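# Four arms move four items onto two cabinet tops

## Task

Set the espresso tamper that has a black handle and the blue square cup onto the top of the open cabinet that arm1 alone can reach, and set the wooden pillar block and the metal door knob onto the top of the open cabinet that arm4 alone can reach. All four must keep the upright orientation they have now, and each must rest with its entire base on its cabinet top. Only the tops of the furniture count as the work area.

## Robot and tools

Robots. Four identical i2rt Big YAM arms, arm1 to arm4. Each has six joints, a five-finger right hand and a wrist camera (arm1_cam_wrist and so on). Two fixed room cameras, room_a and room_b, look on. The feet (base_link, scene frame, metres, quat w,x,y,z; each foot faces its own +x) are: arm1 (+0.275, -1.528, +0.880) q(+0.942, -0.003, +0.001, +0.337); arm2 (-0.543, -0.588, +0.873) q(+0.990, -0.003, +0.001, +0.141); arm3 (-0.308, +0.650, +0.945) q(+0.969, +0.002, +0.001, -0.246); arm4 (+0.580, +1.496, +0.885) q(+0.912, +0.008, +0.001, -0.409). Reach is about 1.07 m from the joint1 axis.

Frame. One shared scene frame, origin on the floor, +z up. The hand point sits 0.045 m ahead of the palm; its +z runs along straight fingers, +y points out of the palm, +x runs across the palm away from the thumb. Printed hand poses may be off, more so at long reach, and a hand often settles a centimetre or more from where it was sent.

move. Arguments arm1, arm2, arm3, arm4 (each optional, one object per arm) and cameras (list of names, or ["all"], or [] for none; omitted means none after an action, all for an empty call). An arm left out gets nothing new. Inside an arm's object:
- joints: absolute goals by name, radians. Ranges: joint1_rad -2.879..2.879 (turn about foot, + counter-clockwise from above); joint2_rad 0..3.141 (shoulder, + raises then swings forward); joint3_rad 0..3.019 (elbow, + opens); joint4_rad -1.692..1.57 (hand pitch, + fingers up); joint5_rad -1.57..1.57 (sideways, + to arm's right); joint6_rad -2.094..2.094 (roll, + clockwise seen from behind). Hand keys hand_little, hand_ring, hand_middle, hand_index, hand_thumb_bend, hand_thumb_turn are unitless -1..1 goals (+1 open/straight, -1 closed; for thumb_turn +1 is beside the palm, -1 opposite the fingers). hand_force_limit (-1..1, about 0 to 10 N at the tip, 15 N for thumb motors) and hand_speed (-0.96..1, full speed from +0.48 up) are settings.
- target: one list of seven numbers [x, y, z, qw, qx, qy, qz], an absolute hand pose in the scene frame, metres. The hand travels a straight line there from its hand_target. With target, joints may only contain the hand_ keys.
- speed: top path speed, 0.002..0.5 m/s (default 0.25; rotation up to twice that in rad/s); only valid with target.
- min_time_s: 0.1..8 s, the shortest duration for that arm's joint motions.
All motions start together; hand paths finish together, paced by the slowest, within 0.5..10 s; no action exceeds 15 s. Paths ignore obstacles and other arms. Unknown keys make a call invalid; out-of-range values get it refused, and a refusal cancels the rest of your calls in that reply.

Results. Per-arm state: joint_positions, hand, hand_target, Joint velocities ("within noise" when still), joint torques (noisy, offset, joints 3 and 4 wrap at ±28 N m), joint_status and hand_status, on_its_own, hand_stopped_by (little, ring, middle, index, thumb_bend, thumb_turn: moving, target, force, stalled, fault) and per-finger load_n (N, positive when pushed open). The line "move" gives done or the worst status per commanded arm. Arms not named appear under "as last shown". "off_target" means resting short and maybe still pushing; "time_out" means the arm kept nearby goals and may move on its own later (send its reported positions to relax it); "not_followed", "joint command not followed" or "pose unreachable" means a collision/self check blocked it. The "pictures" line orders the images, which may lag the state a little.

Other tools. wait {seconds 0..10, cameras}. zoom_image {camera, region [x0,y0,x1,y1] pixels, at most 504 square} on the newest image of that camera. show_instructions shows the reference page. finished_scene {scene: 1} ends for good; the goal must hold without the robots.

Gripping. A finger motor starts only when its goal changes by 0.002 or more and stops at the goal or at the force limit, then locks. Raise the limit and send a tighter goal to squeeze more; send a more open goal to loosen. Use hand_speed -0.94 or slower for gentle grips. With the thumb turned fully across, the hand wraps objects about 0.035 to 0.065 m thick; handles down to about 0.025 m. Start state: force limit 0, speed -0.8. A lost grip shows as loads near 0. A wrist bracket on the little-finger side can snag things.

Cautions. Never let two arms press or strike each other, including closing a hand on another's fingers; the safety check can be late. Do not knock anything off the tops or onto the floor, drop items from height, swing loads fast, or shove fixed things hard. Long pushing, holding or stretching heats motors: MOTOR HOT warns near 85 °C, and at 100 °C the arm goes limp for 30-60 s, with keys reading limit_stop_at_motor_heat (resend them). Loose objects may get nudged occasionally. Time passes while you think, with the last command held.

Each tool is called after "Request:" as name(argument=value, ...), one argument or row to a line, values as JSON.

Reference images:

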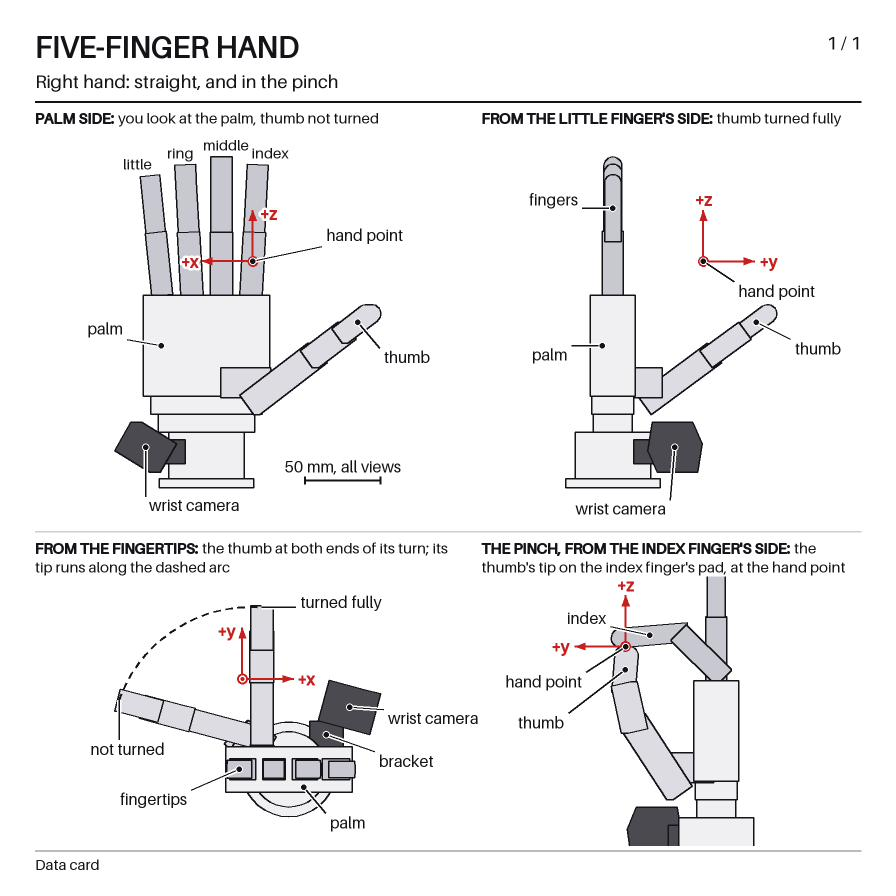

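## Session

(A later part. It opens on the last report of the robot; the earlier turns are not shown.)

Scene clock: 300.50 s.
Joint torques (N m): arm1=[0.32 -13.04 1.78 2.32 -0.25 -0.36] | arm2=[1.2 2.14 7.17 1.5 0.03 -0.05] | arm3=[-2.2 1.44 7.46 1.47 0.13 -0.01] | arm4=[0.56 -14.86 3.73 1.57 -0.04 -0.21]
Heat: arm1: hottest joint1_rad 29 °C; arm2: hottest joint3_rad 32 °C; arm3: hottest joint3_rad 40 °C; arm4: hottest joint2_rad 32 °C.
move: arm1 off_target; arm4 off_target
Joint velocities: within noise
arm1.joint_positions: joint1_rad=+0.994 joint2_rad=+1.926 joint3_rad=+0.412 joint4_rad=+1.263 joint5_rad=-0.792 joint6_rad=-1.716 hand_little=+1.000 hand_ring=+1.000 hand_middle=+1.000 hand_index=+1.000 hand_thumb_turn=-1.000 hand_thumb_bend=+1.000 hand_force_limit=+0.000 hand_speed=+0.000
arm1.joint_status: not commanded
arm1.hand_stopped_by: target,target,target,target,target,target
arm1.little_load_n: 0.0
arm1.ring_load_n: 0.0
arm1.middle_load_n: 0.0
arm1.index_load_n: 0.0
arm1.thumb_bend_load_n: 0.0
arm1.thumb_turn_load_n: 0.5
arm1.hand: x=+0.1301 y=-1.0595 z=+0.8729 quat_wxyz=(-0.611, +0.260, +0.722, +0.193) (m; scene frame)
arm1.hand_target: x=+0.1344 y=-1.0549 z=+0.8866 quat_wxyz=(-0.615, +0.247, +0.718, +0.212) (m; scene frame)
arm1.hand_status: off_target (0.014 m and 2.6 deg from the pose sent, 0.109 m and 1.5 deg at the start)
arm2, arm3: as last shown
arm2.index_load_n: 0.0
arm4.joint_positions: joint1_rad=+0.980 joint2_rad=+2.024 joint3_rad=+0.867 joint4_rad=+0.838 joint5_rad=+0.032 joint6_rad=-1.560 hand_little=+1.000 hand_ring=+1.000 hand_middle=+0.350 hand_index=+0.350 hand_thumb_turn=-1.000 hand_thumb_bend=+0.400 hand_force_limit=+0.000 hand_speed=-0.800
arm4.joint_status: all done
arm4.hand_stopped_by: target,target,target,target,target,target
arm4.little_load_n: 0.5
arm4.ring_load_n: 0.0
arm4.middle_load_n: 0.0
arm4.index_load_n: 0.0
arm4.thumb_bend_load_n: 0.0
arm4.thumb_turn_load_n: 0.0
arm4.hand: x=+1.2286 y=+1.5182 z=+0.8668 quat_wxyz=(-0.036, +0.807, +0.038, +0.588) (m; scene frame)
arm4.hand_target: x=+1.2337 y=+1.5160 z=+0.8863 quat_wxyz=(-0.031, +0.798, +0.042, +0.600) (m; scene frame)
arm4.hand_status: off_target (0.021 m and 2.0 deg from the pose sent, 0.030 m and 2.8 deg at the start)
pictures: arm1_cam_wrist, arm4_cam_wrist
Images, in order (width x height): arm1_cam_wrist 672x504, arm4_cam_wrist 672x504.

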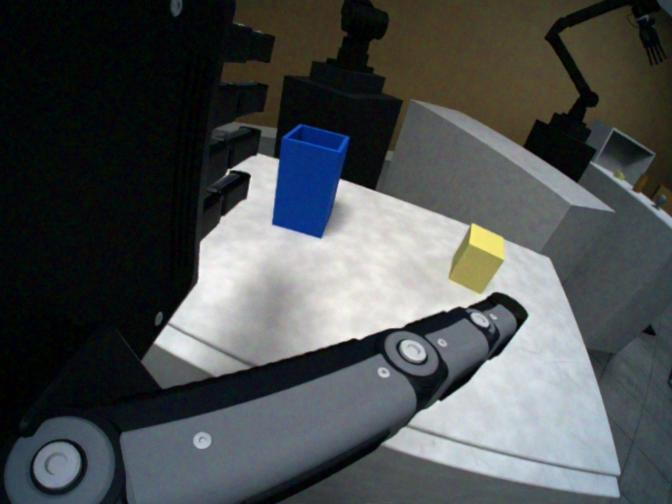

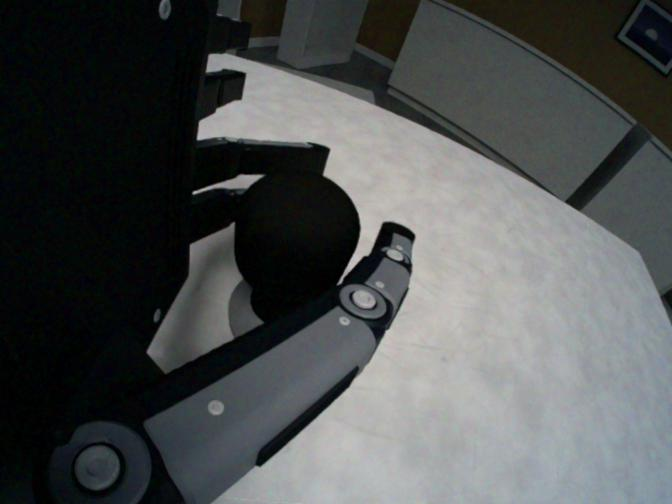

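Request:
move(
  arm4={"joints": {"hand_speed": -0.92, "hand_force_limit": -0.2, "hand_index": -0.5, "hand_middle": -0.5, "hand_thumb_bend": -0.5}},
  arm1={"target": [0.067, -1.021, 0.860, -0.610, 0.260, 0.7146, 0.222], "speed": 0.08},
  cameras=["arm4_cam_wrist", "arm1_cam_wrist"],
)

Scene clock: 319.27 s.
Joint torques (N m): arm1=[2.43 -11.34 3.74 2.62 0.08 -0.04] | arm2=[1.26 2.08 7.19 1.5 0.03 -0.05] | arm3=[-1.96 1.14 7.41 1.57 0.14 0.02] | arm4=[0.5 -14.86 3.78 1.55 -0.04 -0.21]
Heat: arm1: hottest joint1_rad 29 °C; arm2: hottest joint3_rad 32 °C; arm3: hottest joint3_rad 40 °C; arm4: hottest joint2_rad 32 °C.
move: arm1 done; arm4 off_target
Joint velocities: within noise
arm1.joint_positions: joint1_rad=+1.174 joint2_rad=+2.027 joint3_rad=+0.527 joint4_rad=+1.287 joint5_rad=-0.572 joint6_rad=-1.692 hand_little=+1.000 hand_ring=+1.000 hand_middle=+1.000 hand_index=+1.000 hand_thumb_turn=-1.000 hand_thumb_bend=+1.000 hand_force_limit=+0.000 hand_speed=+0.000
arm1.joint_status: not commanded
arm1.hand_stopped_by: target,target,target,target,target,target
arm1.little_load_n: 0.0
arm1.ring_load_n: 0.0
arm1.middle_load_n: 0.0
arm1.index_load_n: 0.0
arm1.thumb_bend_load_n: 0.0
arm1.thumb_turn_load_n: 0.0
arm1.hand: x=+0.0728 y=-1.0276 z=+0.8561 quat_wxyz=(-0.601, +0.263, +0.722, +0.219) (m; scene frame)
arm1.hand_target: x=+0.0640 y=-1.0231 z=+0.8587 quat_wxyz=(-0.610, +0.257, +0.717, +0.219) (m; scene frame)
arm1.hand_status: done (0.010 m and 1.4 deg from the pose sent, 0.075 m and 3.5 deg at the start)
arm2, arm3: as last shown
arm4.joint_positions: joint1_rad=+0.980 joint2_rad=+2.024 joint3_rad=+0.867 joint4_rad=+0.838 joint5_rad=+0.032 joint6_rad=-1.560 hand_little=+1.000 hand_ring=+1.000 hand_middle=+0.113 hand_index=+0.240 hand_thumb_turn=-1.000 hand_thumb_bend=+0.349 hand_force_limit=-0.200 hand_speed=-0.920
arm4.joint_status: hand_middle off_target (ended at +0.113, target -0.500); hand_index off_target (ended at +0.240, target -0.500); hand_thumb_bend off_target (ended at +0.349, target -0.500); the others done
arm4.hand_stopped_by: target,target,force,force,force,target
arm4.little_load_n: 0.0
arm4.ring_load_n: 0.0
arm4.middle_load_n: 4.0
arm4.index_load_n: 2.0
arm4.thumb_bend_load_n: 8.0
arm4.thumb_turn_load_n: 0.0
arm4.hand: x=+1.2286 y=+1.5182 z=+0.8668 quat_wxyz=(-0.036, +0.807, +0.038, +0.588) (m; scene frame)
arm4.hand_target: x=+1.2340 y=+1.5160 z=+0.8865 quat_wxyz=(-0.031, +0.798, +0.042, +0.601) (m; scene frame)
arm4.hand_status: not commanded
pictures: arm1_cam_wrist, arm4_cam_wrist
Images, in order (width x height): arm1_cam_wrist 672x504, arm4_cam_wrist 672x504.

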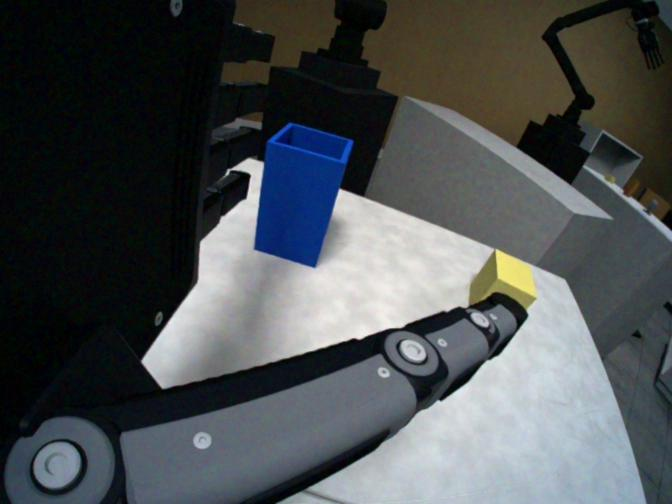

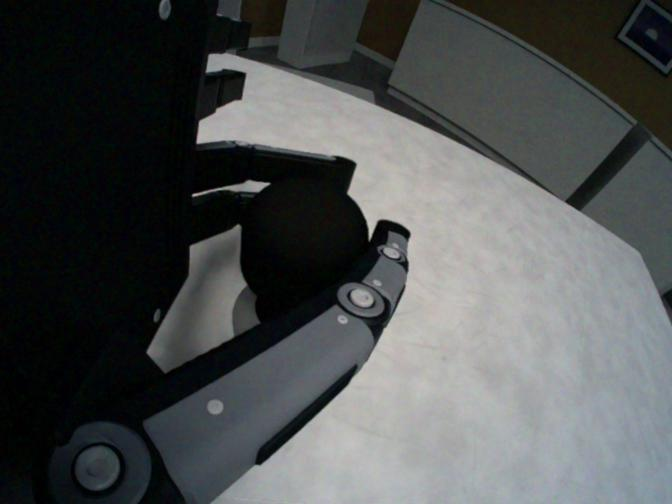

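Request:
move(
  arm4={"target": [1.11, 1.516, 1.05, -0.0315, 0.7975, 0.0417, 0.601], "speed": 0.15, "joints": {"hand_force_limit": 0.1, "hand_index": -0.52, "hand_middle": -0.52}},
  arm1={"target": [0.010, -0.979, 0.851, -0.610, 0.260, 0.7146, 0.222], "speed": 0.06},
  cameras=["arm4_cam_wrist", "arm1_cam_wrist"],
)

Scene clock: 354.90 s.
Joint torques (N m): arm1=[2.49 -13.22 5.33 1.33 0.14 0] | arm2=[1.26 2.08 7.19 1.5 0.03 -0.05] | arm3=[-1.9 1.32 7.36 1.59 0.15 -0.01] | arm4=[1.26 -7.36 6.45 1.16 0.08 -0.05]
Heat: arm1: hottest joint2_rad 30 °C; arm2: hottest joint3_rad 32 °C; arm3: hottest joint3_rad 40 °C; arm4: hottest joint2_rad 33 °C.
move: arm1 off_target; arm4 off_target
Joint velocities: within noise
arm1.joint_positions: joint1_rad=+1.260 joint2_rad=+2.086 joint3_rad=+0.689 joint4_rad=+1.229 joint5_rad=-0.470 joint6_rad=-1.669 hand_little=+1.000 hand_ring=+1.000 hand_middle=+1.000 hand_index=+1.000 hand_thumb_turn=-1.000 hand_thumb_bend=+1.000 hand_force_limit=+0.000 hand_speed=+0.000
arm1.joint_status: not commanded
arm1.hand_stopped_by: target,target,target,target,target,target
arm1.little_load_n: 0.0
arm1.ring_load_n: 0.0
arm1.middle_load_n: 0.0
arm1.index_load_n: 0.0
arm1.thumb_bend_load_n: 0.0
arm1.thumb_turn_load_n: 0.0
arm1.hand: x=+0.0254 y=-0.9797 z=+0.8568 quat_wxyz=(-0.608, +0.261, +0.713, +0.234) (m; scene frame)
arm1.hand_target: x=+0.0151 y=-0.9769 z=+0.8507 quat_wxyz=(-0.609, +0.263, +0.714, +0.225) (m; scene frame)
arm1.hand_status: off_target (0.016 m and 1.4 deg from the pose sent, 0.080 m and 1.4 deg at the start)
arm2.joint_positions: joint1_rad=-0.545 joint2_rad=+0.526 joint3_rad=+1.335 joint4_rad=-1.486 joint5_rad=+0.048 joint6_rad=-1.152 hand_little=+1.000 hand_ring=+1.000 hand_middle=+1.000 hand_index=+1.000 hand_thumb_turn=-1.000 hand_thumb_bend=+1.000 hand_force_limit=+0.000 hand_speed=+0.000
arm2.joint_status: not commanded
arm2.hand_stopped_by: target,target,target,target,target,target
arm2.little_load_n: 0.0
arm2.ring_load_n: 0.0
arm2.middle_load_n: 0.0
arm2.index_load_n: 0.0
arm2.thumb_bend_load_n: 0.0
arm2.thumb_turn_load_n: 0.0
arm2.hand: x=-0.3950 y=-0.6780 z=+1.3214 quat_wxyz=(-0.009, +0.847, -0.310, +0.433) (m; scene frame)
arm2.hand_target: x=-0.3948 y=-0.6780 z=+1.3323 quat_wxyz=(-0.010, +0.841, -0.308, +0.445) (m; scene frame)
arm2.hand_status: not commanded
arm3.joint_positions: joint1_rad=+0.994 joint2_rad=+0.622 joint3_rad=+1.416 joint4_rad=-1.583 joint5_rad=+0.149 joint6_rad=-1.178 hand_little=+1.000 hand_ring=+1.000 hand_middle=+1.000 hand_index=+1.000 hand_thumb_turn=-1.000 hand_thumb_bend=+1.000 hand_force_limit=+0.000 hand_speed=+0.000
arm3.joint_status: not commanded
arm3.hand_stopped_by: target,target,target,target,target,target
arm3.little_load_n: 0.0
arm3.ring_load_n: 0.0
arm3.middle_load_n: 0.0
arm3.index_load_n: 0.0
arm3.thumb_bend_load_n: 0.0
arm3.thumb_turn_load_n: 0.0
arm3.hand: x=-0.1248 y=+0.6644 z=+1.4027 quat_wxyz=(-0.103, +0.922, +0.019, +0.372) (m; scene frame)
arm3.hand_target: x=-0.1249 y=+0.6652 z=+1.4116 quat_wxyz=(-0.109, +0.918, +0.021, +0.381) (m; scene frame)
arm3.hand_status: not commanded
arm4.joint_positions: joint1_rad=+1.025 joint2_rad=+1.323 joint3_rad=+0.609 joint4_rad=+0.430 joint5_rad=+0.082 joint6_rad=-1.561 hand_little=+1.000 hand_ring=+1.000 hand_middle=-0.326 hand_index=+0.212 hand_thumb_turn=-1.000 hand_thumb_bend=+0.347 hand_force_limit=+0.100 hand_speed=-0.920
arm4.joint_status: hand_middle off_target (ended at -0.326, target -0.520); hand_index off_target (ended at +0.212, target -0.520); the others done
arm4.hand_stopped_by: target,target,force,force,force,target
arm4.little_load_n: 0.0
arm4.ring_load_n: 0.0
arm4.middle_load_n: 5.0
arm4.index_load_n: 0.0
arm4.thumb_bend_load_n: 2.0
arm4.thumb_turn_load_n: 0.0
arm4.hand: x=+1.1114 y=+1.5138 z=+1.0487 quat_wxyz=(-0.030, +0.797, +0.040, +0.602) (m; scene frame)
arm4.hand_target: x=+1.1120 y=+1.5166 z=+1.0506 quat_wxyz=(-0.031, +0.797, +0.043, +0.602) (m; scene frame)
arm4.hand_status: done (0.003 m and 0.3 deg from the pose sent, 0.218 m and 2.0 deg at the start)
pictures: arm1_cam_wrist, arm4_cam_wrist
Images, in order (width x height): arm1_cam_wrist 672x504, arm4_cam_wrist 672x504.

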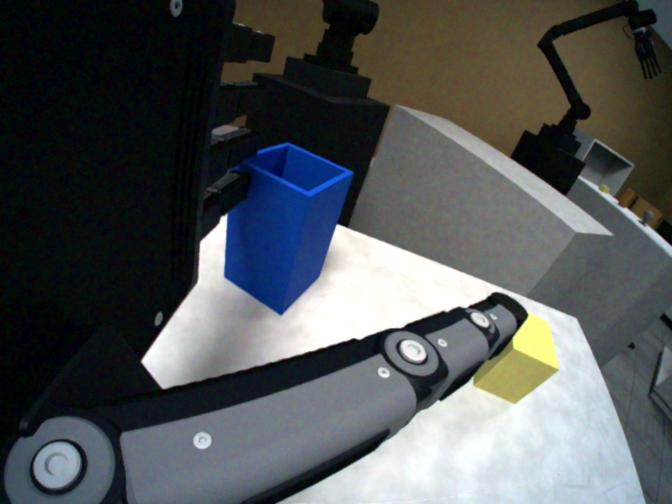

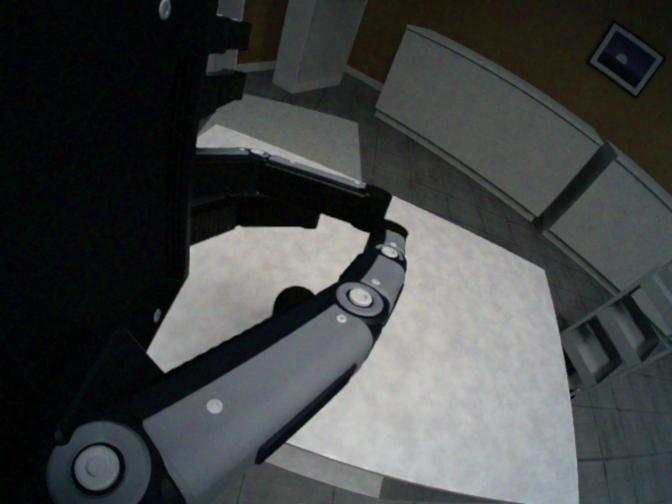

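Request:
move(
  arm4={"joints": {"hand_speed": -0.2, "hand_index": 1, "hand_middle": 1, "hand_thumb_bend": 1}},
  arm1={"target": [0.070, -1.030, 0.862, -0.610, 0.260, 0.7146, 0.222], "speed": 0.12},
  cameras=["arm4_cam_wrist"],
)

Request:
move(
  arm1={"target": [0.043, -1.089, 0.875, -0.5447, 0.4141, 0.6377, 0.3537], "speed": 0.15},
  cameras=["arm1_cam_wrist", "arm4_cam_wrist"],
)

Scene clock: 382.23 s.
Joint torques (N m): arm1=[0.5 -14.86 1.63 2.84 -0.14 -0.22] | arm2=[1.26 2.14 7.19 1.5 0.03 -0.05] | arm3=[-1.73 1.44 7.45 1.47 0.14 -0.02] | arm4=[1.2 -7.41 6.46 1.16 0.07 -0.04]
Heat: arm1: hottest joint2_rad 30 °C; arm2: hottest joint3_rad 32 °C; arm3: hottest joint3_rad 40 °C; arm4: hottest joint2_rad 32 °C.
move: arm1 off_target; arm4 done
Joint velocities: within noise
arm1.joint_positions: joint1_rad=+1.195 joint2_rad=+2.052 joint3_rad=+0.521 joint4_rad=+1.306 joint5_rad=-0.562 joint6_rad=-1.669 hand_little=+1.000 hand_ring=+1.000 hand_middle=+1.000 hand_index=+1.000 hand_thumb_turn=-1.000 hand_thumb_bend=+1.000 hand_force_limit=+0.000 hand_speed=+0.000
arm1.joint_status: not commanded
arm1.hand_stopped_by: target,target,target,target,target,target
arm1.little_load_n: 0.0
arm1.ring_load_n: 0.0
arm1.middle_load_n: 0.0
arm1.index_load_n: 0.0
arm1.thumb_bend_load_n: 0.0
arm1.thumb_turn_load_n: 0.0
arm1.hand: x=+0.0650 y=-1.0367 z=+0.8451 quat_wxyz=(-0.601, +0.270, +0.724, +0.205) (m; scene frame)
arm1.hand_target: x=+0.0693 y=-1.0306 z=+0.8621 quat_wxyz=(-0.610, +0.261, +0.715, +0.221) (m; scene frame)
arm1.hand_status: off_target (0.019 m and 2.7 deg from the pose sent, 0.067 m and 1.4 deg at the start)
arm2, arm3: as last shown
arm4.joint_positions: joint1_rad=+1.025 joint2_rad=+1.323 joint3_rad=+0.609 joint4_rad=+0.430 joint5_rad=+0.082 joint6_rad=-1.561 hand_little=+1.000 hand_ring=+1.000 hand_middle=+1.000 hand_index=+1.000 hand_thumb_turn=-1.000 hand_thumb_bend=+1.000 hand_force_limit=+0.100 hand_speed=-0.200
arm4.joint_status: all done
arm4.hand_stopped_by: target,target,target,target,target,target
arm4.little_load_n: 0.0
arm4.ring_load_n: 0.0
arm4.middle_load_n: 0.0
arm4.index_load_n: 0.0
arm4.thumb_bend_load_n: 0.0
arm4.thumb_turn_load_n: 0.0
arm4.hand: x=+1.1114 y=+1.5138 z=+1.0487 quat_wxyz=(-0.030, +0.797, +0.040, +0.602) (m; scene frame)
arm4.hand_target: x=+1.1120 y=+1.5167 z=+1.0506 quat_wxyz=(-0.031, +0.797, +0.043, +0.602) (m; scene frame)
arm4.hand_status: not commanded
pictures: arm4_cam_wrist
Images, in order (width x height): arm4_cam_wrist 672x504.

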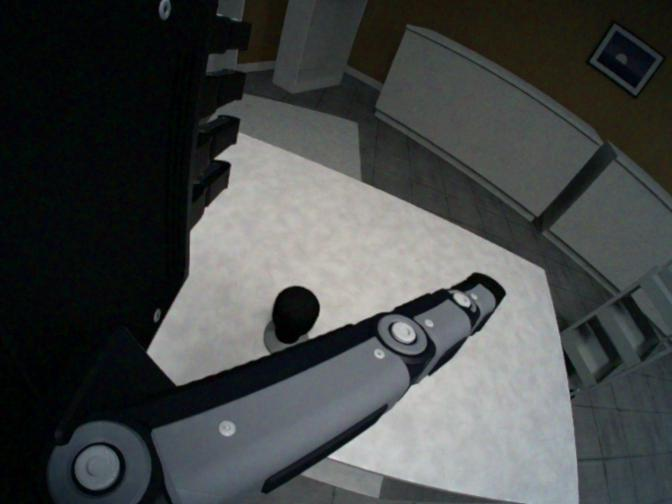

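Scene clock: 384.37 s.
Joint torques (N m): arm1=[1.79 -13.92 1.81 1.77 0.22 -0.02] | arm2=[1.26 2.14 7.19 1.5 0.03 -0.05] | arm3=[-2.2 1.61 7.41 1.58 0.13 -0.01] | arm4=[1.2 -7.41 6.46 1.16 0.07 -0.04]
Heat: arm1: hottest joint2_rad 30 °C; arm2: hottest joint3_rad 32 °C; arm3: hottest joint3_rad 40 °C; arm4: hottest joint2_rad 32 °C.
move: arm1 done
Joint velocities: within noise
arm1.joint_positions: joint1_rad=+1.597 joint2_rad=+2.006 joint3_rad=+0.445 joint4_rad=+1.385 joint5_rad=+0.280 joint6_rad=-1.549 hand_little=+1.000 hand_ring=+1.000 hand_middle=+1.000 hand_index=+1.000 hand_thumb_turn=-1.000 hand_thumb_bend=+1.000 hand_force_limit=+0.000 hand_speed=+0.000
arm1.joint_status: not commanded
arm1.hand_stopped_by: target,target,target,target,target,target
arm1.little_load_n: 0.0
arm1.ring_load_n: 0.0
arm1.middle_load_n: 0.0
arm1.index_load_n: 0.0
arm1.thumb_bend_load_n: 0.0
arm1.thumb_turn_load_n: 0.5
arm1.hand: x=+0.0442 y=-1.0903 z=+0.8665 quat_wxyz=(-0.537, +0.406, +0.649, +0.354) (m; scene frame)
arm1.hand_target: x=+0.0373 y=-1.0909 z=+0.8759 quat_wxyz=(-0.549, +0.405, +0.642, +0.350) (m; scene frame)
arm1.hand_status: done (0.009 m and 1.9 deg from the pose sent, 0.064 m and 26.6 deg at the start)
arm2, arm3, arm4: as last shown
pictures: arm1_cam_wrist, arm4_cam_wrist
Images, in order (width x height): arm1_cam_wrist 672x504, arm4_cam_wrist 672x504.

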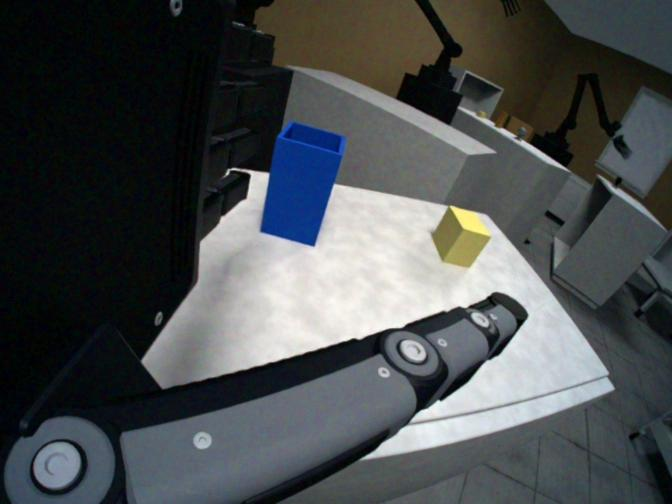

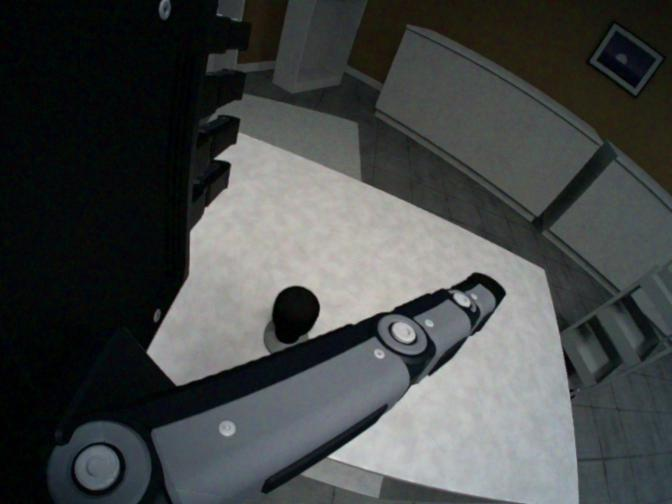

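Request:
move(
  arm4={"target": [1.066, 1.500, 0.878, -0.0343, 0.7536, 0.0395, 0.655], "speed": 0.2},
  arm1={"target": [0.008, -1.045, 0.862, -0.5447, 0.4141, 0.6377, 0.3537], "speed": 0.08},
  cameras=["arm4_cam_wrist", "arm1_cam_wrist"],
)

Scene clock: 401.20 s.
Joint torques (N m): arm1=[1.44 -12.57 4.31 1.48 0.21 0.01] | arm2=[1.26 2.08 7.17 1.5 0.03 -0.05] | arm3=[-1.79 1.32 7.5 1.52 0.15 0] | arm4=[0.26 -9.41 0.59 2.29 -0.13 -0.2]
Heat: arm1: hottest joint2_rad 30 °C; arm2: hottest joint3_rad 32 °C; arm3: hottest joint3_rad 40 °C; arm4: hottest joint2_rad 32 °C.
move: arm1 done; arm4 done
Joint velocities: within noise
arm1.joint_positions: joint1_rad=+1.597 joint2_rad=+2.037 joint3_rad=+0.587 joint4_rad=+1.299 joint5_rad=+0.287 joint6_rad=-1.541 hand_little=+1.000 hand_ring=+1.000 hand_middle=+1.000 hand_index=+1.000 hand_thumb_turn=-1.000 hand_thumb_bend=+1.000 hand_force_limit=+0.000 hand_speed=+0.000
arm1.joint_status: not commanded
arm1.hand_stopped_by: target,target,target,target,target,target
arm1.little_load_n: 0.0
arm1.ring_load_n: 0.0
arm1.middle_load_n: 0.0
arm1.index_load_n: 0.0
arm1.thumb_bend_load_n: 0.0
arm1.thumb_turn_load_n: 0.0
arm1.hand: x=+0.0106 y=-1.0499 z=+0.8675 quat_wxyz=(-0.546, +0.408, +0.639, +0.357) (m; scene frame)
arm1.hand_target: x=+0.0077 y=-1.0449 z=+0.8621 quat_wxyz=(-0.545, +0.414, +0.637, +0.354) (m; scene frame)
arm1.hand_status: done (0.008 m and 0.8 deg from the pose sent, 0.058 m and 1.9 deg at the start)
arm2, arm3: as last shown
arm4.joint_positions: joint1_rad=+1.007 joint2_rad=+2.025 joint3_rad=+0.379 joint4_rad=+1.467 joint5_rad=+0.065 joint6_rad=-1.561 hand_little=+1.000 hand_ring=+1.000 hand_middle=+1.000 hand_index=+1.000 hand_thumb_turn=-1.000 hand_thumb_bend=+1.000 hand_force_limit=+0.100 hand_speed=-0.200
arm4.joint_status: not commanded
arm4.hand_stopped_by: target,target,target,target,target,target
arm4.little_load_n: 0.5
arm4.ring_load_n: 0.0
arm4.middle_load_n: 0.0
arm4.index_load_n: 0.0
arm4.thumb_bend_load_n: -0.5
arm4.thumb_turn_load_n: 0.0
arm4.hand: x=+1.0604 y=+1.5012 z=+0.8696 quat_wxyz=(-0.036, +0.765, +0.034, +0.643) (m; scene frame)
arm4.hand_target: x=+1.0643 y=+1.4986 z=+0.8802 quat_wxyz=(-0.031, +0.754, +0.037, +0.655) (m; scene frame)
arm4.hand_status: done (0.010 m and 2.0 deg from the pose sent, 0.177 m and 7.8 deg at the start)
pictures: arm1_cam_wrist, arm4_cam_wrist
Images, in order (width x height): arm1_cam_wrist 672x504, arm4_cam_wrist 672x504.

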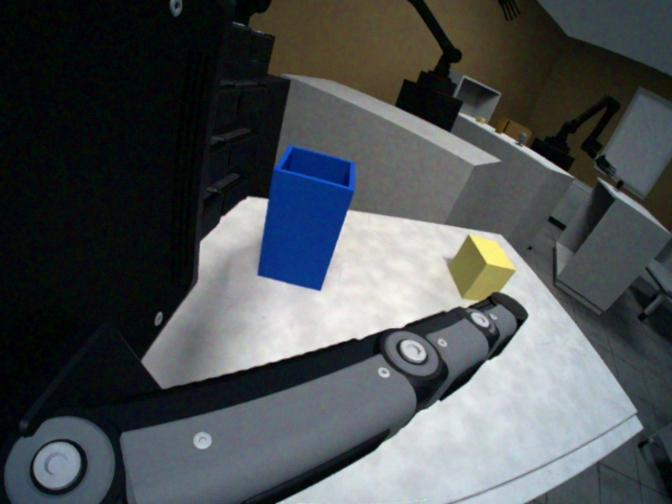

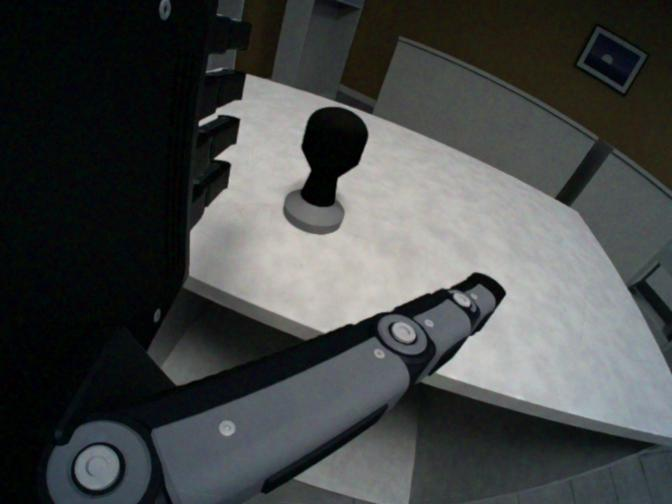

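Request:
move(
  arm4={"target": [1.193, 1.511, 0.852, -0.0343, 0.7536, 0.0395, 0.655], "speed": 0.08},
  arm1={"target": [-0.019, -0.985, 0.842, -0.5447, 0.4141, 0.6377, 0.3537], "speed": 0.06},
  cameras=["arm4_cam_wrist", "arm1_cam_wrist"],
)

Scene clock: 429.77 s.
Joint torques (N m): arm1=[-0.32 -14.21 5.57 1.46 -0.04 -0.09] | arm2=[1.2 2.14 7.19 1.51 0.03 -0.05] | arm3=[-1.49 1.67 7.35 1.63 0.18 0] | arm4=[0.32 -11.4 3.17 1.17 -0.15 -0.2]
Heat: arm1: hottest joint2_rad 30 °C; arm2: hottest joint3_rad 32 °C; arm3: hottest joint3_rad 40 °C; arm4: hottest joint2_rad 32 °C.
move: arm1 off_target; arm4 done
Joint velocities: within noise
arm1.joint_positions: joint1_rad=+1.570 joint2_rad=+2.138 joint3_rad=+0.771 joint4_rad=+1.210 joint5_rad=+0.249 joint6_rad=-1.541 hand_little=+1.000 hand_ring=+1.000 hand_middle=+1.000 hand_index=+1.000 hand_thumb_turn=-1.000 hand_thumb_bend=+1.000 hand_force_limit=+0.000 hand_speed=+0.000
arm1.joint_status: not commanded
arm1.hand_stopped_by: target,target,target,target,target,target
arm1.little_load_n: 0.0
arm1.ring_load_n: 0.0
arm1.middle_load_n: 0.0
arm1.index_load_n: 0.0
arm1.thumb_bend_load_n: 0.0
arm1.thumb_turn_load_n: 0.0
arm1.hand: x=-0.0222 y=-0.9969 z=+0.8454 quat_wxyz=(-0.546, +0.407, +0.642, +0.352) (m; scene frame)
arm1.hand_target: x=-0.0193 y=-0.9864 z=+0.8403 quat_wxyz=(-0.544, +0.414, +0.639, +0.353) (m; scene frame)
arm1.hand_status: off_target (0.013 m and 1.0 deg from the pose sent, 0.076 m and 0.8 deg at the start)
arm2, arm3: as last shown
arm4.joint_positions: joint1_rad=+0.982 joint2_rad=+2.150 joint3_rad=+0.734 joint4_rad=+1.272 joint5_rad=+0.032 joint6_rad=-1.564 hand_little=+1.000 hand_ring=+1.000 hand_middle=+1.000 hand_index=+1.000 hand_thumb_turn=-1.000 hand_thumb_bend=+1.000 hand_force_limit=+0.100 hand_speed=-0.200
arm4.joint_status: not commanded
arm4.hand_stopped_by: target,target,target,target,target,target
arm4.little_load_n: 0.0
arm4.ring_load_n: 0.0
arm4.middle_load_n: 0.0
arm4.index_load_n: 0.0
arm4.thumb_bend_load_n: 0.0
arm4.thumb_turn_load_n: 0.5
arm4.hand: x=+1.1876 y=+1.5135 z=+0.8522 quat_wxyz=(-0.041, +0.753, +0.035, +0.656) (m; scene frame)
arm4.hand_target: x=+1.1928 y=+1.5103 z=+0.8505 quat_wxyz=(-0.034, +0.754, +0.039, +0.655) (m; scene frame)
arm4.hand_status: done (0.006 m and 0.9 deg from the pose sent, 0.134 m and 2.0 deg at the start)
pictures: arm1_cam_wrist, arm4_cam_wrist
Images, in order (width x height): arm1_cam_wrist 672x504, arm4_cam_wrist 672x504.

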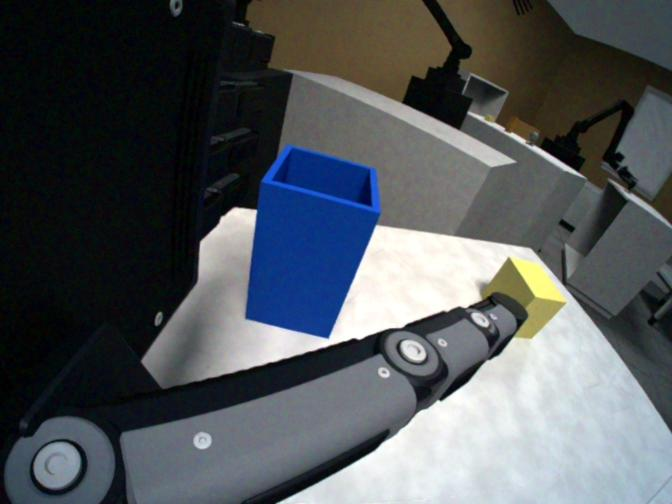

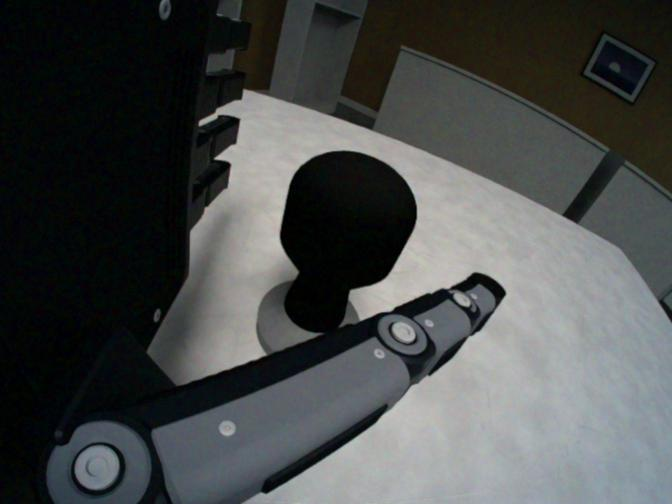

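Request:
move(
  arm4={"target": [1.194, 1.501, 0.842, -0.0343, 0.7536, 0.0395, 0.655], "speed": 0.05, "joints": {"hand_speed": -0.7, "hand_index": 0.5, "hand_middle": 0.5, "hand_thumb_bend": 0.65}},
  arm1={"target": [-0.019, -0.971, 0.829, -0.5447, 0.4141, 0.6377, 0.3537], "speed": 0.04},
  cameras=["arm4_cam_wrist", "arm1_cam_wrist"],
)

Scene clock: 445.37 s.
Joint torques (N m): arm1=[0.97 -15.03 5.74 1.81 -0.03 -0.11] | arm2=[1.26 2.08 7.19 1.5 0.03 -0.05] | arm3=[-1.67 1.73 7.36 1.65 0.15 -0.02] | arm4=[0.44 -11.46 3.19 1.85 -0.14 -0.21]
Heat: arm1: hottest joint2_rad 30 °C; arm2: hottest joint3_rad 33 °C; arm3: hottest joint3_rad 40 °C; arm4: hottest joint2_rad 32 °C.
move: arm1 off_target; arm4 done
Joint velocities: within noise
arm1.joint_positions: joint1_rad=+1.548 joint2_rad=+2.182 joint3_rad=+0.812 joint4_rad=+1.210 joint5_rad=+0.231 joint6_rad=-1.541 hand_little=+1.000 hand_ring=+1.000 hand_middle=+1.000 hand_index=+1.000 hand_thumb_turn=-1.000 hand_thumb_bend=+1.000 hand_force_limit=+0.000 hand_speed=+0.000
arm1.joint_status: not commanded
arm1.hand_stopped_by: target,target,target,target,target,target
arm1.little_load_n: 0.0
arm1.ring_load_n: 0.0
arm1.middle_load_n: 0.0
arm1.index_load_n: 0.0
arm1.thumb_bend_load_n: 0.0
arm1.thumb_turn_load_n: 0.0
arm1.hand: x=-0.0212 y=-0.9825 z=+0.8321 quat_wxyz=(-0.545, +0.409, +0.642, +0.351) (m; scene frame)
arm1.hand_target: x=-0.0191 y=-0.9716 z=+0.8295 quat_wxyz=(-0.545, +0.414, +0.637, +0.354) (m; scene frame)
arm1.hand_status: off_target (0.012 m and 0.8 deg from the pose sent, 0.031 m and 1.0 deg at the start)
arm2, arm3: as last shown
arm4.joint_positions: joint1_rad=+0.957 joint2_rad=+2.176 joint3_rad=+0.737 joint4_rad=+1.272 joint5_rad=+0.009 joint6_rad=-1.567 hand_little=+1.000 hand_ring=+1.000 hand_middle=+0.500 hand_index=+0.500 hand_thumb_turn=-1.000 hand_thumb_bend=+0.650 hand_force_limit=+0.100 hand_speed=-0.700
arm4.joint_status: all done
arm4.hand_stopped_by: target,target,target,target,target,target
arm4.little_load_n: 0.0
arm4.ring_load_n: 0.5
arm4.middle_load_n: 0.0
arm4.index_load_n: 0.0
arm4.thumb_bend_load_n: 0.0
arm4.thumb_turn_load_n: 0.0
arm4.hand: x=+1.1857 y=+1.5030 z=+0.8378 quat_wxyz=(-0.040, +0.761, +0.035, +0.647) (m; scene frame)
arm4.hand_target: x=+1.1934 y=+1.5007 z=+0.8424 quat_wxyz=(-0.034, +0.754, +0.039, +0.655) (m; scene frame)
arm4.hand_status: done (0.009 m and 1.5 deg from the pose sent, 0.017 m and 0.9 deg at the start)
pictures: arm1_cam_wrist, arm4_cam_wrist
Images, in order (width x height): arm1_cam_wrist 672x504, arm4_cam_wrist 672x504.

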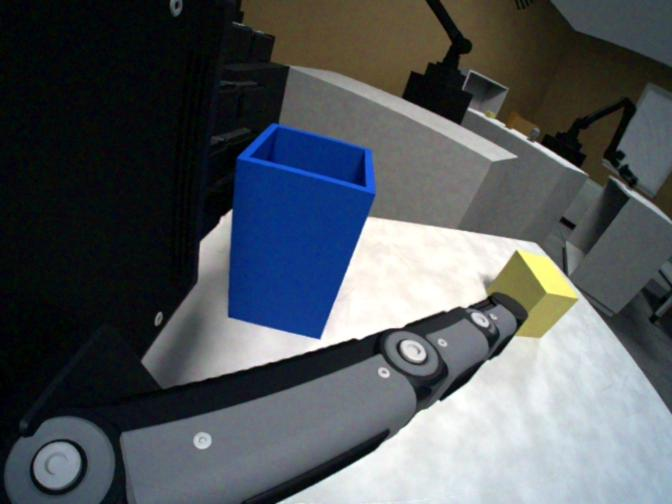

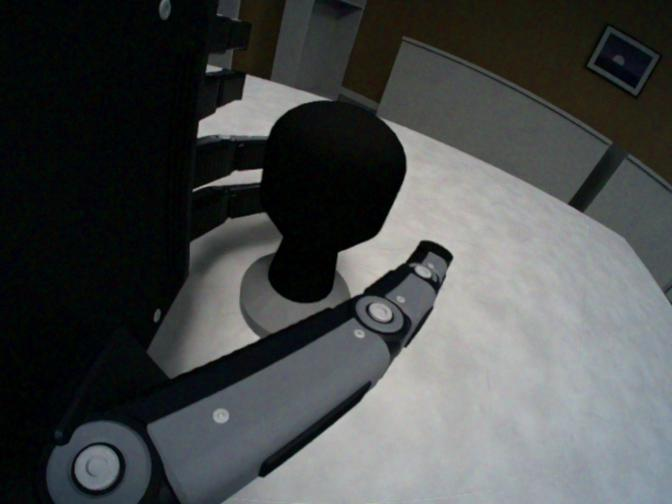

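Request:
move(
  arm4={"joints": {"hand_speed": -0.9, "hand_force_limit": 0.0, "hand_index": -0.7, "hand_middle": -0.5, "hand_ring": -0.5, "hand_thumb_bend": -0.6}},
  arm1={"joints": {"hand_speed": -0.7, "hand_force_limit": -0.3, "hand_index": 0.6, "hand_middle": 0.6, "hand_thumb_bend": 0.5}},
  cameras=["arm4_cam_wrist", "arm1_cam_wrist"],
)

Scene clock: 460.57 s.
Joint torques (N m): arm1=[0.21 -14.51 5.67 1.42 0.06 -0.07] | arm2=[1.26 2.08 7.17 1.5 0.03 -0.05] | arm3=[-1.79 1.03 7.36 1.47 0.13 0] | arm4=[0.5 -11.46 3.02 1.84 -0.06 -0.19]
Heat: arm1: hottest joint2_rad 30 °C; arm2: hottest joint3_rad 33 °C; arm3: hottest joint3_rad 40 °C; arm4: hottest joint2_rad 32 °C.
move: arm1 done; arm4 off_target
Joint velocities: within noise
arm1.joint_positions: joint1_rad=+1.548 joint2_rad=+2.182 joint3_rad=+0.812 joint4_rad=+1.210 joint5_rad=+0.229 joint6_rad=-1.541 hand_little=+1.000 hand_ring=+1.000 hand_middle=+0.600 hand_index=+0.600 hand_thumb_turn=-1.000 hand_thumb_bend=+0.500 hand_force_limit=-0.300 hand_speed=-0.700
arm1.joint_status: all done
arm1.hand_stopped_by: target,target,target,target,target,target
arm1.little_load_n: 0.0
arm1.ring_load_n: 0.0
arm1.middle_load_n: 0.0
arm1.index_load_n: 0.0
arm1.thumb_bend_load_n: 0.0
arm1.thumb_turn_load_n: 0.0
arm1.hand: x=-0.0215 y=-0.9826 z=+0.8321 quat_wxyz=(-0.545, +0.409, +0.643, +0.351) (m; scene frame)
arm1.hand_target: x=-0.0192 y=-0.9716 z=+0.8295 quat_wxyz=(-0.545, +0.414, +0.637, +0.353) (m; scene frame)
arm1.hand_status: not commanded
arm2, arm3: as last shown
arm4.joint_positions: joint1_rad=+0.957 joint2_rad=+2.177 joint3_rad=+0.738 joint4_rad=+1.272 joint5_rad=-0.003 joint6_rad=-1.569 hand_little=+1.000 hand_ring=+0.053 hand_middle=+0.120 hand_index=+0.027 hand_thumb_turn=-1.000 hand_thumb_bend=+0.457 hand_force_limit=+0.000 hand_speed=-0.900
arm4.joint_status: hand_ring off_target (ended at +0.053, target -0.500); hand_middle off_target (ended at +0.120, target -0.500); hand_index off_target (ended at +0.027, target -0.700); hand_thumb_bend off_target (ended at +0.457, target -0.600); the others done
arm4.hand_stopped_by: target,force,force,force,force,target
arm4.little_load_n: 0.0
arm4.ring_load_n: 7.0
arm4.middle_load_n: 0.5
arm4.index_load_n: 2.5
arm4.thumb_bend_load_n: 11.5
arm4.thumb_turn_load_n: 2.0
arm4.hand: x=+1.1866 y=+1.5054 z=+0.8374 quat_wxyz=(-0.044, +0.760, +0.039, +0.647) (m; scene frame)
arm4.hand_target: x=+1.1935 y=+1.5027 z=+0.8416 quat_wxyz=(-0.038, +0.754, +0.042, +0.654) (m; scene frame)
arm4.hand_status: not commanded
pictures: arm1_cam_wrist, arm4_cam_wrist
Images, in order (width x height): arm1_cam_wrist 672x504, arm4_cam_wrist 672x504.

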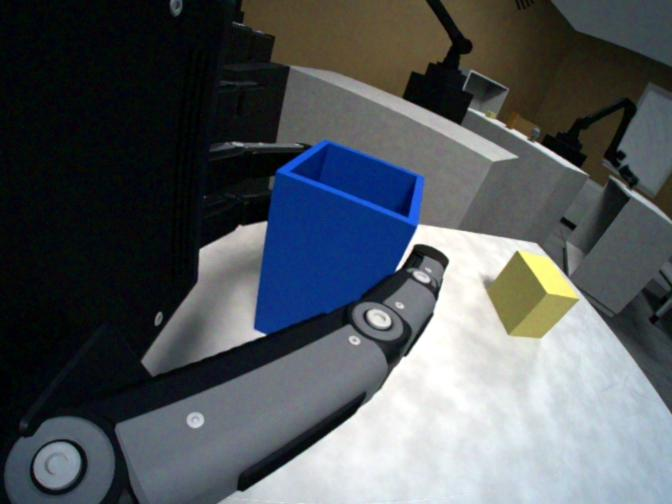

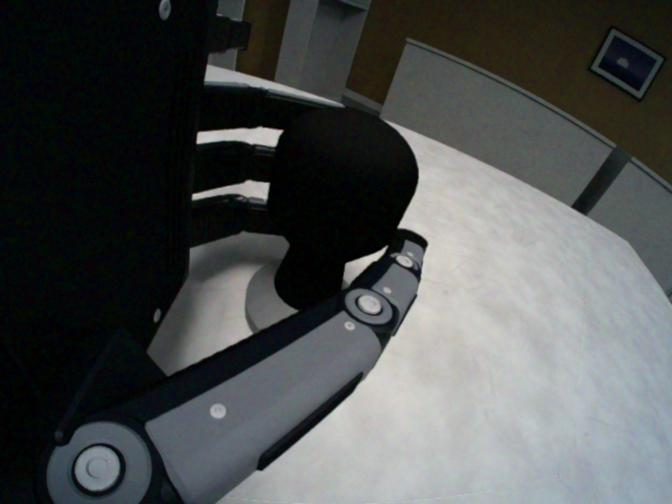

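Request:
move(
  arm4={"joints": {"hand_index": -0.72, "hand_middle": -0.52}},
  arm1={"joints": {"hand_speed": -0.9, "hand_force_limit": -0.3, "hand_index": -0.5, "hand_middle": -0.5, "hand_thumb_bend": -0.5}},
  cameras=["arm1_cam_wrist"],
)

Request:
move(
  arm4={"target": [1.194, 1.503, 0.875, -0.0343, 0.7536, 0.0395, 0.655], "speed": 0.06},
  cameras=["arm4_cam_wrist"],
)

Scene clock: 469.70 s.
Joint torques (N m): arm1=[0.21 -14.97 5.63 1.7 0.03 -0.11] | arm2=[1.26 2.14 7.17 1.5 0.03 -0.05] | arm3=[-1.79 1.61 7.41 1.51 0.15 -0.02] | arm4=[0.38 -11.46 3.03 1.85 -0.06 -0.19]
Heat: arm1: hottest joint2_rad 30 °C; arm2: hottest joint3_rad 33 °C; arm3: hottest joint3_rad 40 °C; arm4: hottest joint2_rad 32 °C.
move: arm1 off_target; arm4 off_target
Joint velocities: within noise
arm1.joint_positions: joint1_rad=+1.548 joint2_rad=+2.182 joint3_rad=+0.812 joint4_rad=+1.210 joint5_rad=+0.229 joint6_rad=-1.541 hand_little=+1.000 hand_ring=+1.000 hand_middle=-0.236 hand_index=-0.246 hand_thumb_turn=-1.000 hand_thumb_bend=+0.063 hand_force_limit=-0.300 hand_speed=-0.900
arm1.joint_status: hand_middle off_target (ended at -0.236, target -0.500); hand_index off_target (ended at -0.246, target -0.500); hand_thumb_bend off_target (ended at +0.063, target -0.500); the others done
arm1.hand_stopped_by: target,target,force,force,force,target
arm1.little_load_n: -0.5
arm1.ring_load_n: 0.0
arm1.middle_load_n: 5.0
arm1.index_load_n: 5.5
arm1.thumb_bend_load_n: 6.0
arm1.thumb_turn_load_n: 0.0
arm1.hand: x=-0.0215 y=-0.9826 z=+0.8321 quat_wxyz=(-0.545, +0.409, +0.643, +0.351) (m; scene frame)
arm1.hand_target: x=-0.0191 y=-0.9716 z=+0.8295 quat_wxyz=(-0.545, +0.414, +0.637, +0.354) (m; scene frame)
arm1.hand_status: not commanded
arm2, arm3: as last shown
arm4.joint_positions: joint1_rad=+0.957 joint2_rad=+2.177 joint3_rad=+0.738 joint4_rad=+1.272 joint5_rad=-0.003 joint6_rad=-1.569 hand_little=+1.000 hand_ring=+0.052 hand_middle=+0.096 hand_index=+0.011 hand_thumb_turn=-1.000 hand_thumb_bend=+0.458 hand_force_limit=+0.000 hand_speed=-0.900
arm4.joint_status: hand_middle off_target (ended at +0.096, target -0.520); hand_index off_target (ended at +0.011, target -0.720)
arm4.hand_stopped_by: target,force,force,force,force,target
arm4.little_load_n: 0.0
arm4.ring_load_n: 2.5
arm4.middle_load_n: 5.5
arm4.index_load_n: 5.0
arm4.thumb_bend_load_n: 15.0
arm4.thumb_turn_load_n: 2.0
arm4.hand: x=+1.1866 y=+1.5054 z=+0.8374 quat_wxyz=(-0.044, +0.760, +0.039, +0.647) (m; scene frame)
arm4.hand_target: x=+1.1935 y=+1.5027 z=+0.8417 quat_wxyz=(-0.038, +0.754, +0.042, +0.654) (m; scene frame)
arm4.hand_status: not commanded
pictures: arm1_cam_wrist
Images, in order (width x height): arm1_cam_wrist 672x504.

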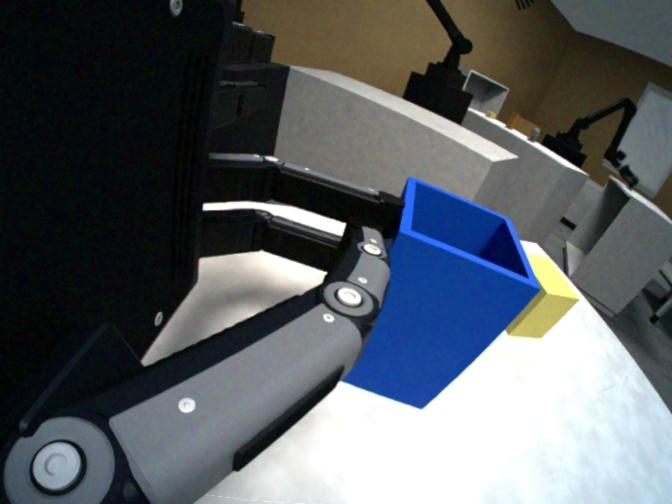

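Scene clock: 470.80 s.
Joint torques (N m): arm1=[0.79 -14.62 5.78 1.73 0.07 -0.12] | arm2=[1.26 2.08 7.19 1.51 0.03 -0.05] | arm3=[-2.02 1.67 7.39 1.54 0.14 0.01] | arm4=[0.85 -15.09 2.76 1.72 0.09 -0.2]
Heat: arm1: hottest joint2_rad 30 °C; arm2: hottest joint3_rad 33 °C; arm3: hottest joint3_rad 40 °C; arm4: hottest joint2_rad 32 °C.
move: arm4 off_target
Joint velocities: within noise
arm1: as last shown
arm1.little_load_n: 0.0
arm2.joint_positions: joint1_rad=-0.545 joint2_rad=+0.526 joint3_rad=+1.335 joint4_rad=-1.486 joint5_rad=+0.048 joint6_rad=-1.152 hand_little=+1.000 hand_ring=+1.000 hand_middle=+1.000 hand_index=+1.000 hand_thumb_turn=-1.000 hand_thumb_bend=+1.000 hand_force_limit=+0.000 hand_speed=+0.000
arm2.joint_status: not commanded
arm2.hand_stopped_by: target,target,target,target,target,target
arm2.little_load_n: 0.0
arm2.ring_load_n: 0.0
arm2.middle_load_n: 0.0
arm2.index_load_n: 0.0
arm2.thumb_bend_load_n: 0.0
arm2.thumb_turn_load_n: 0.0
arm2.hand: x=-0.3950 y=-0.6780 z=+1.3214 quat_wxyz=(-0.009, +0.847, -0.310, +0.433) (m; scene frame)
arm2.hand_target: x=-0.3948 y=-0.6780 z=+1.3323 quat_wxyz=(-0.010, +0.841, -0.308, +0.445) (m; scene frame)
arm2.hand_status: not commanded
arm3.joint_positions: joint1_rad=+0.994 joint2_rad=+0.622 joint3_rad=+1.416 joint4_rad=-1.583 joint5_rad=+0.149 joint6_rad=-1.178 hand_little=+1.000 hand_ring=+1.000 hand_middle=+1.000 hand_index=+1.000 hand_thumb_turn=-1.000 hand_thumb_bend=+1.000 hand_force_limit=+0.000 hand_speed=+0.000
arm3.joint_status: not commanded
arm3.hand_stopped_by: target,target,target,target,target,target
arm3.little_load_n: 0.0
arm3.ring_load_n: -0.5
arm3.middle_load_n: 0.0
arm3.index_load_n: 0.0
arm3.thumb_bend_load_n: 0.0
arm3.thumb_turn_load_n: 0.0
arm3.hand: x=-0.1248 y=+0.6644 z=+1.4027 quat_wxyz=(-0.103, +0.922, +0.019, +0.372) (m; scene frame)
arm3.hand_target: x=-0.1249 y=+0.6652 z=+1.4116 quat_wxyz=(-0.109, +0.918, +0.021, +0.381) (m; scene frame)
arm3.hand_status: not commanded
arm4.joint_positions: joint1_rad=+0.957 joint2_rad=+2.124 joint3_rad=+0.723 joint4_rad=+1.197 joint5_rad=+0.009 joint6_rad=-1.569 hand_little=+1.000 hand_ring=+0.052 hand_middle=+0.096 hand_index=+0.011 hand_thumb_turn=-1.000 hand_thumb_bend=+0.458 hand_force_limit=+0.000 hand_speed=-0.900
arm4.joint_status: not commanded
arm4.hand_stopped_by: target,force,force,force,force,target
arm4.little_load_n: 0.0
arm4.ring_load_n: 2.5
arm4.middle_load_n: 6.0
arm4.index_load_n: 4.5
arm4.thumb_bend_load_n: 15.0
arm4.thumb_turn_load_n: 2.5
arm4.hand: x=+1.1827 y=+1.5025 z=+0.8443 quat_wxyz=(-0.038, +0.772, +0.036, +0.633) (m; scene frame)
arm4.hand_target: x=+1.1939 y=+1.5029 z=+0.8743 quat_wxyz=(-0.034, +0.754, +0.039, +0.655) (m; scene frame)
arm4.hand_status: off_target (0.033 m and 3.4 deg from the pose sent, 0.038 m and 1.6 deg at the start)
pictures: arm4_cam_wrist
Images, in order (width x height): arm4_cam_wrist 672x504.

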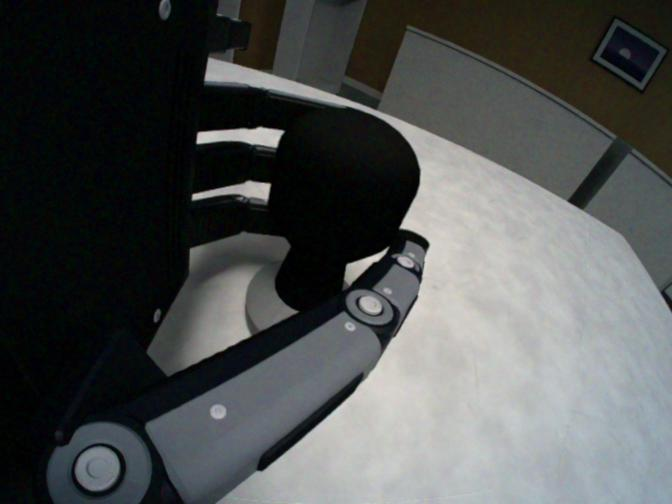

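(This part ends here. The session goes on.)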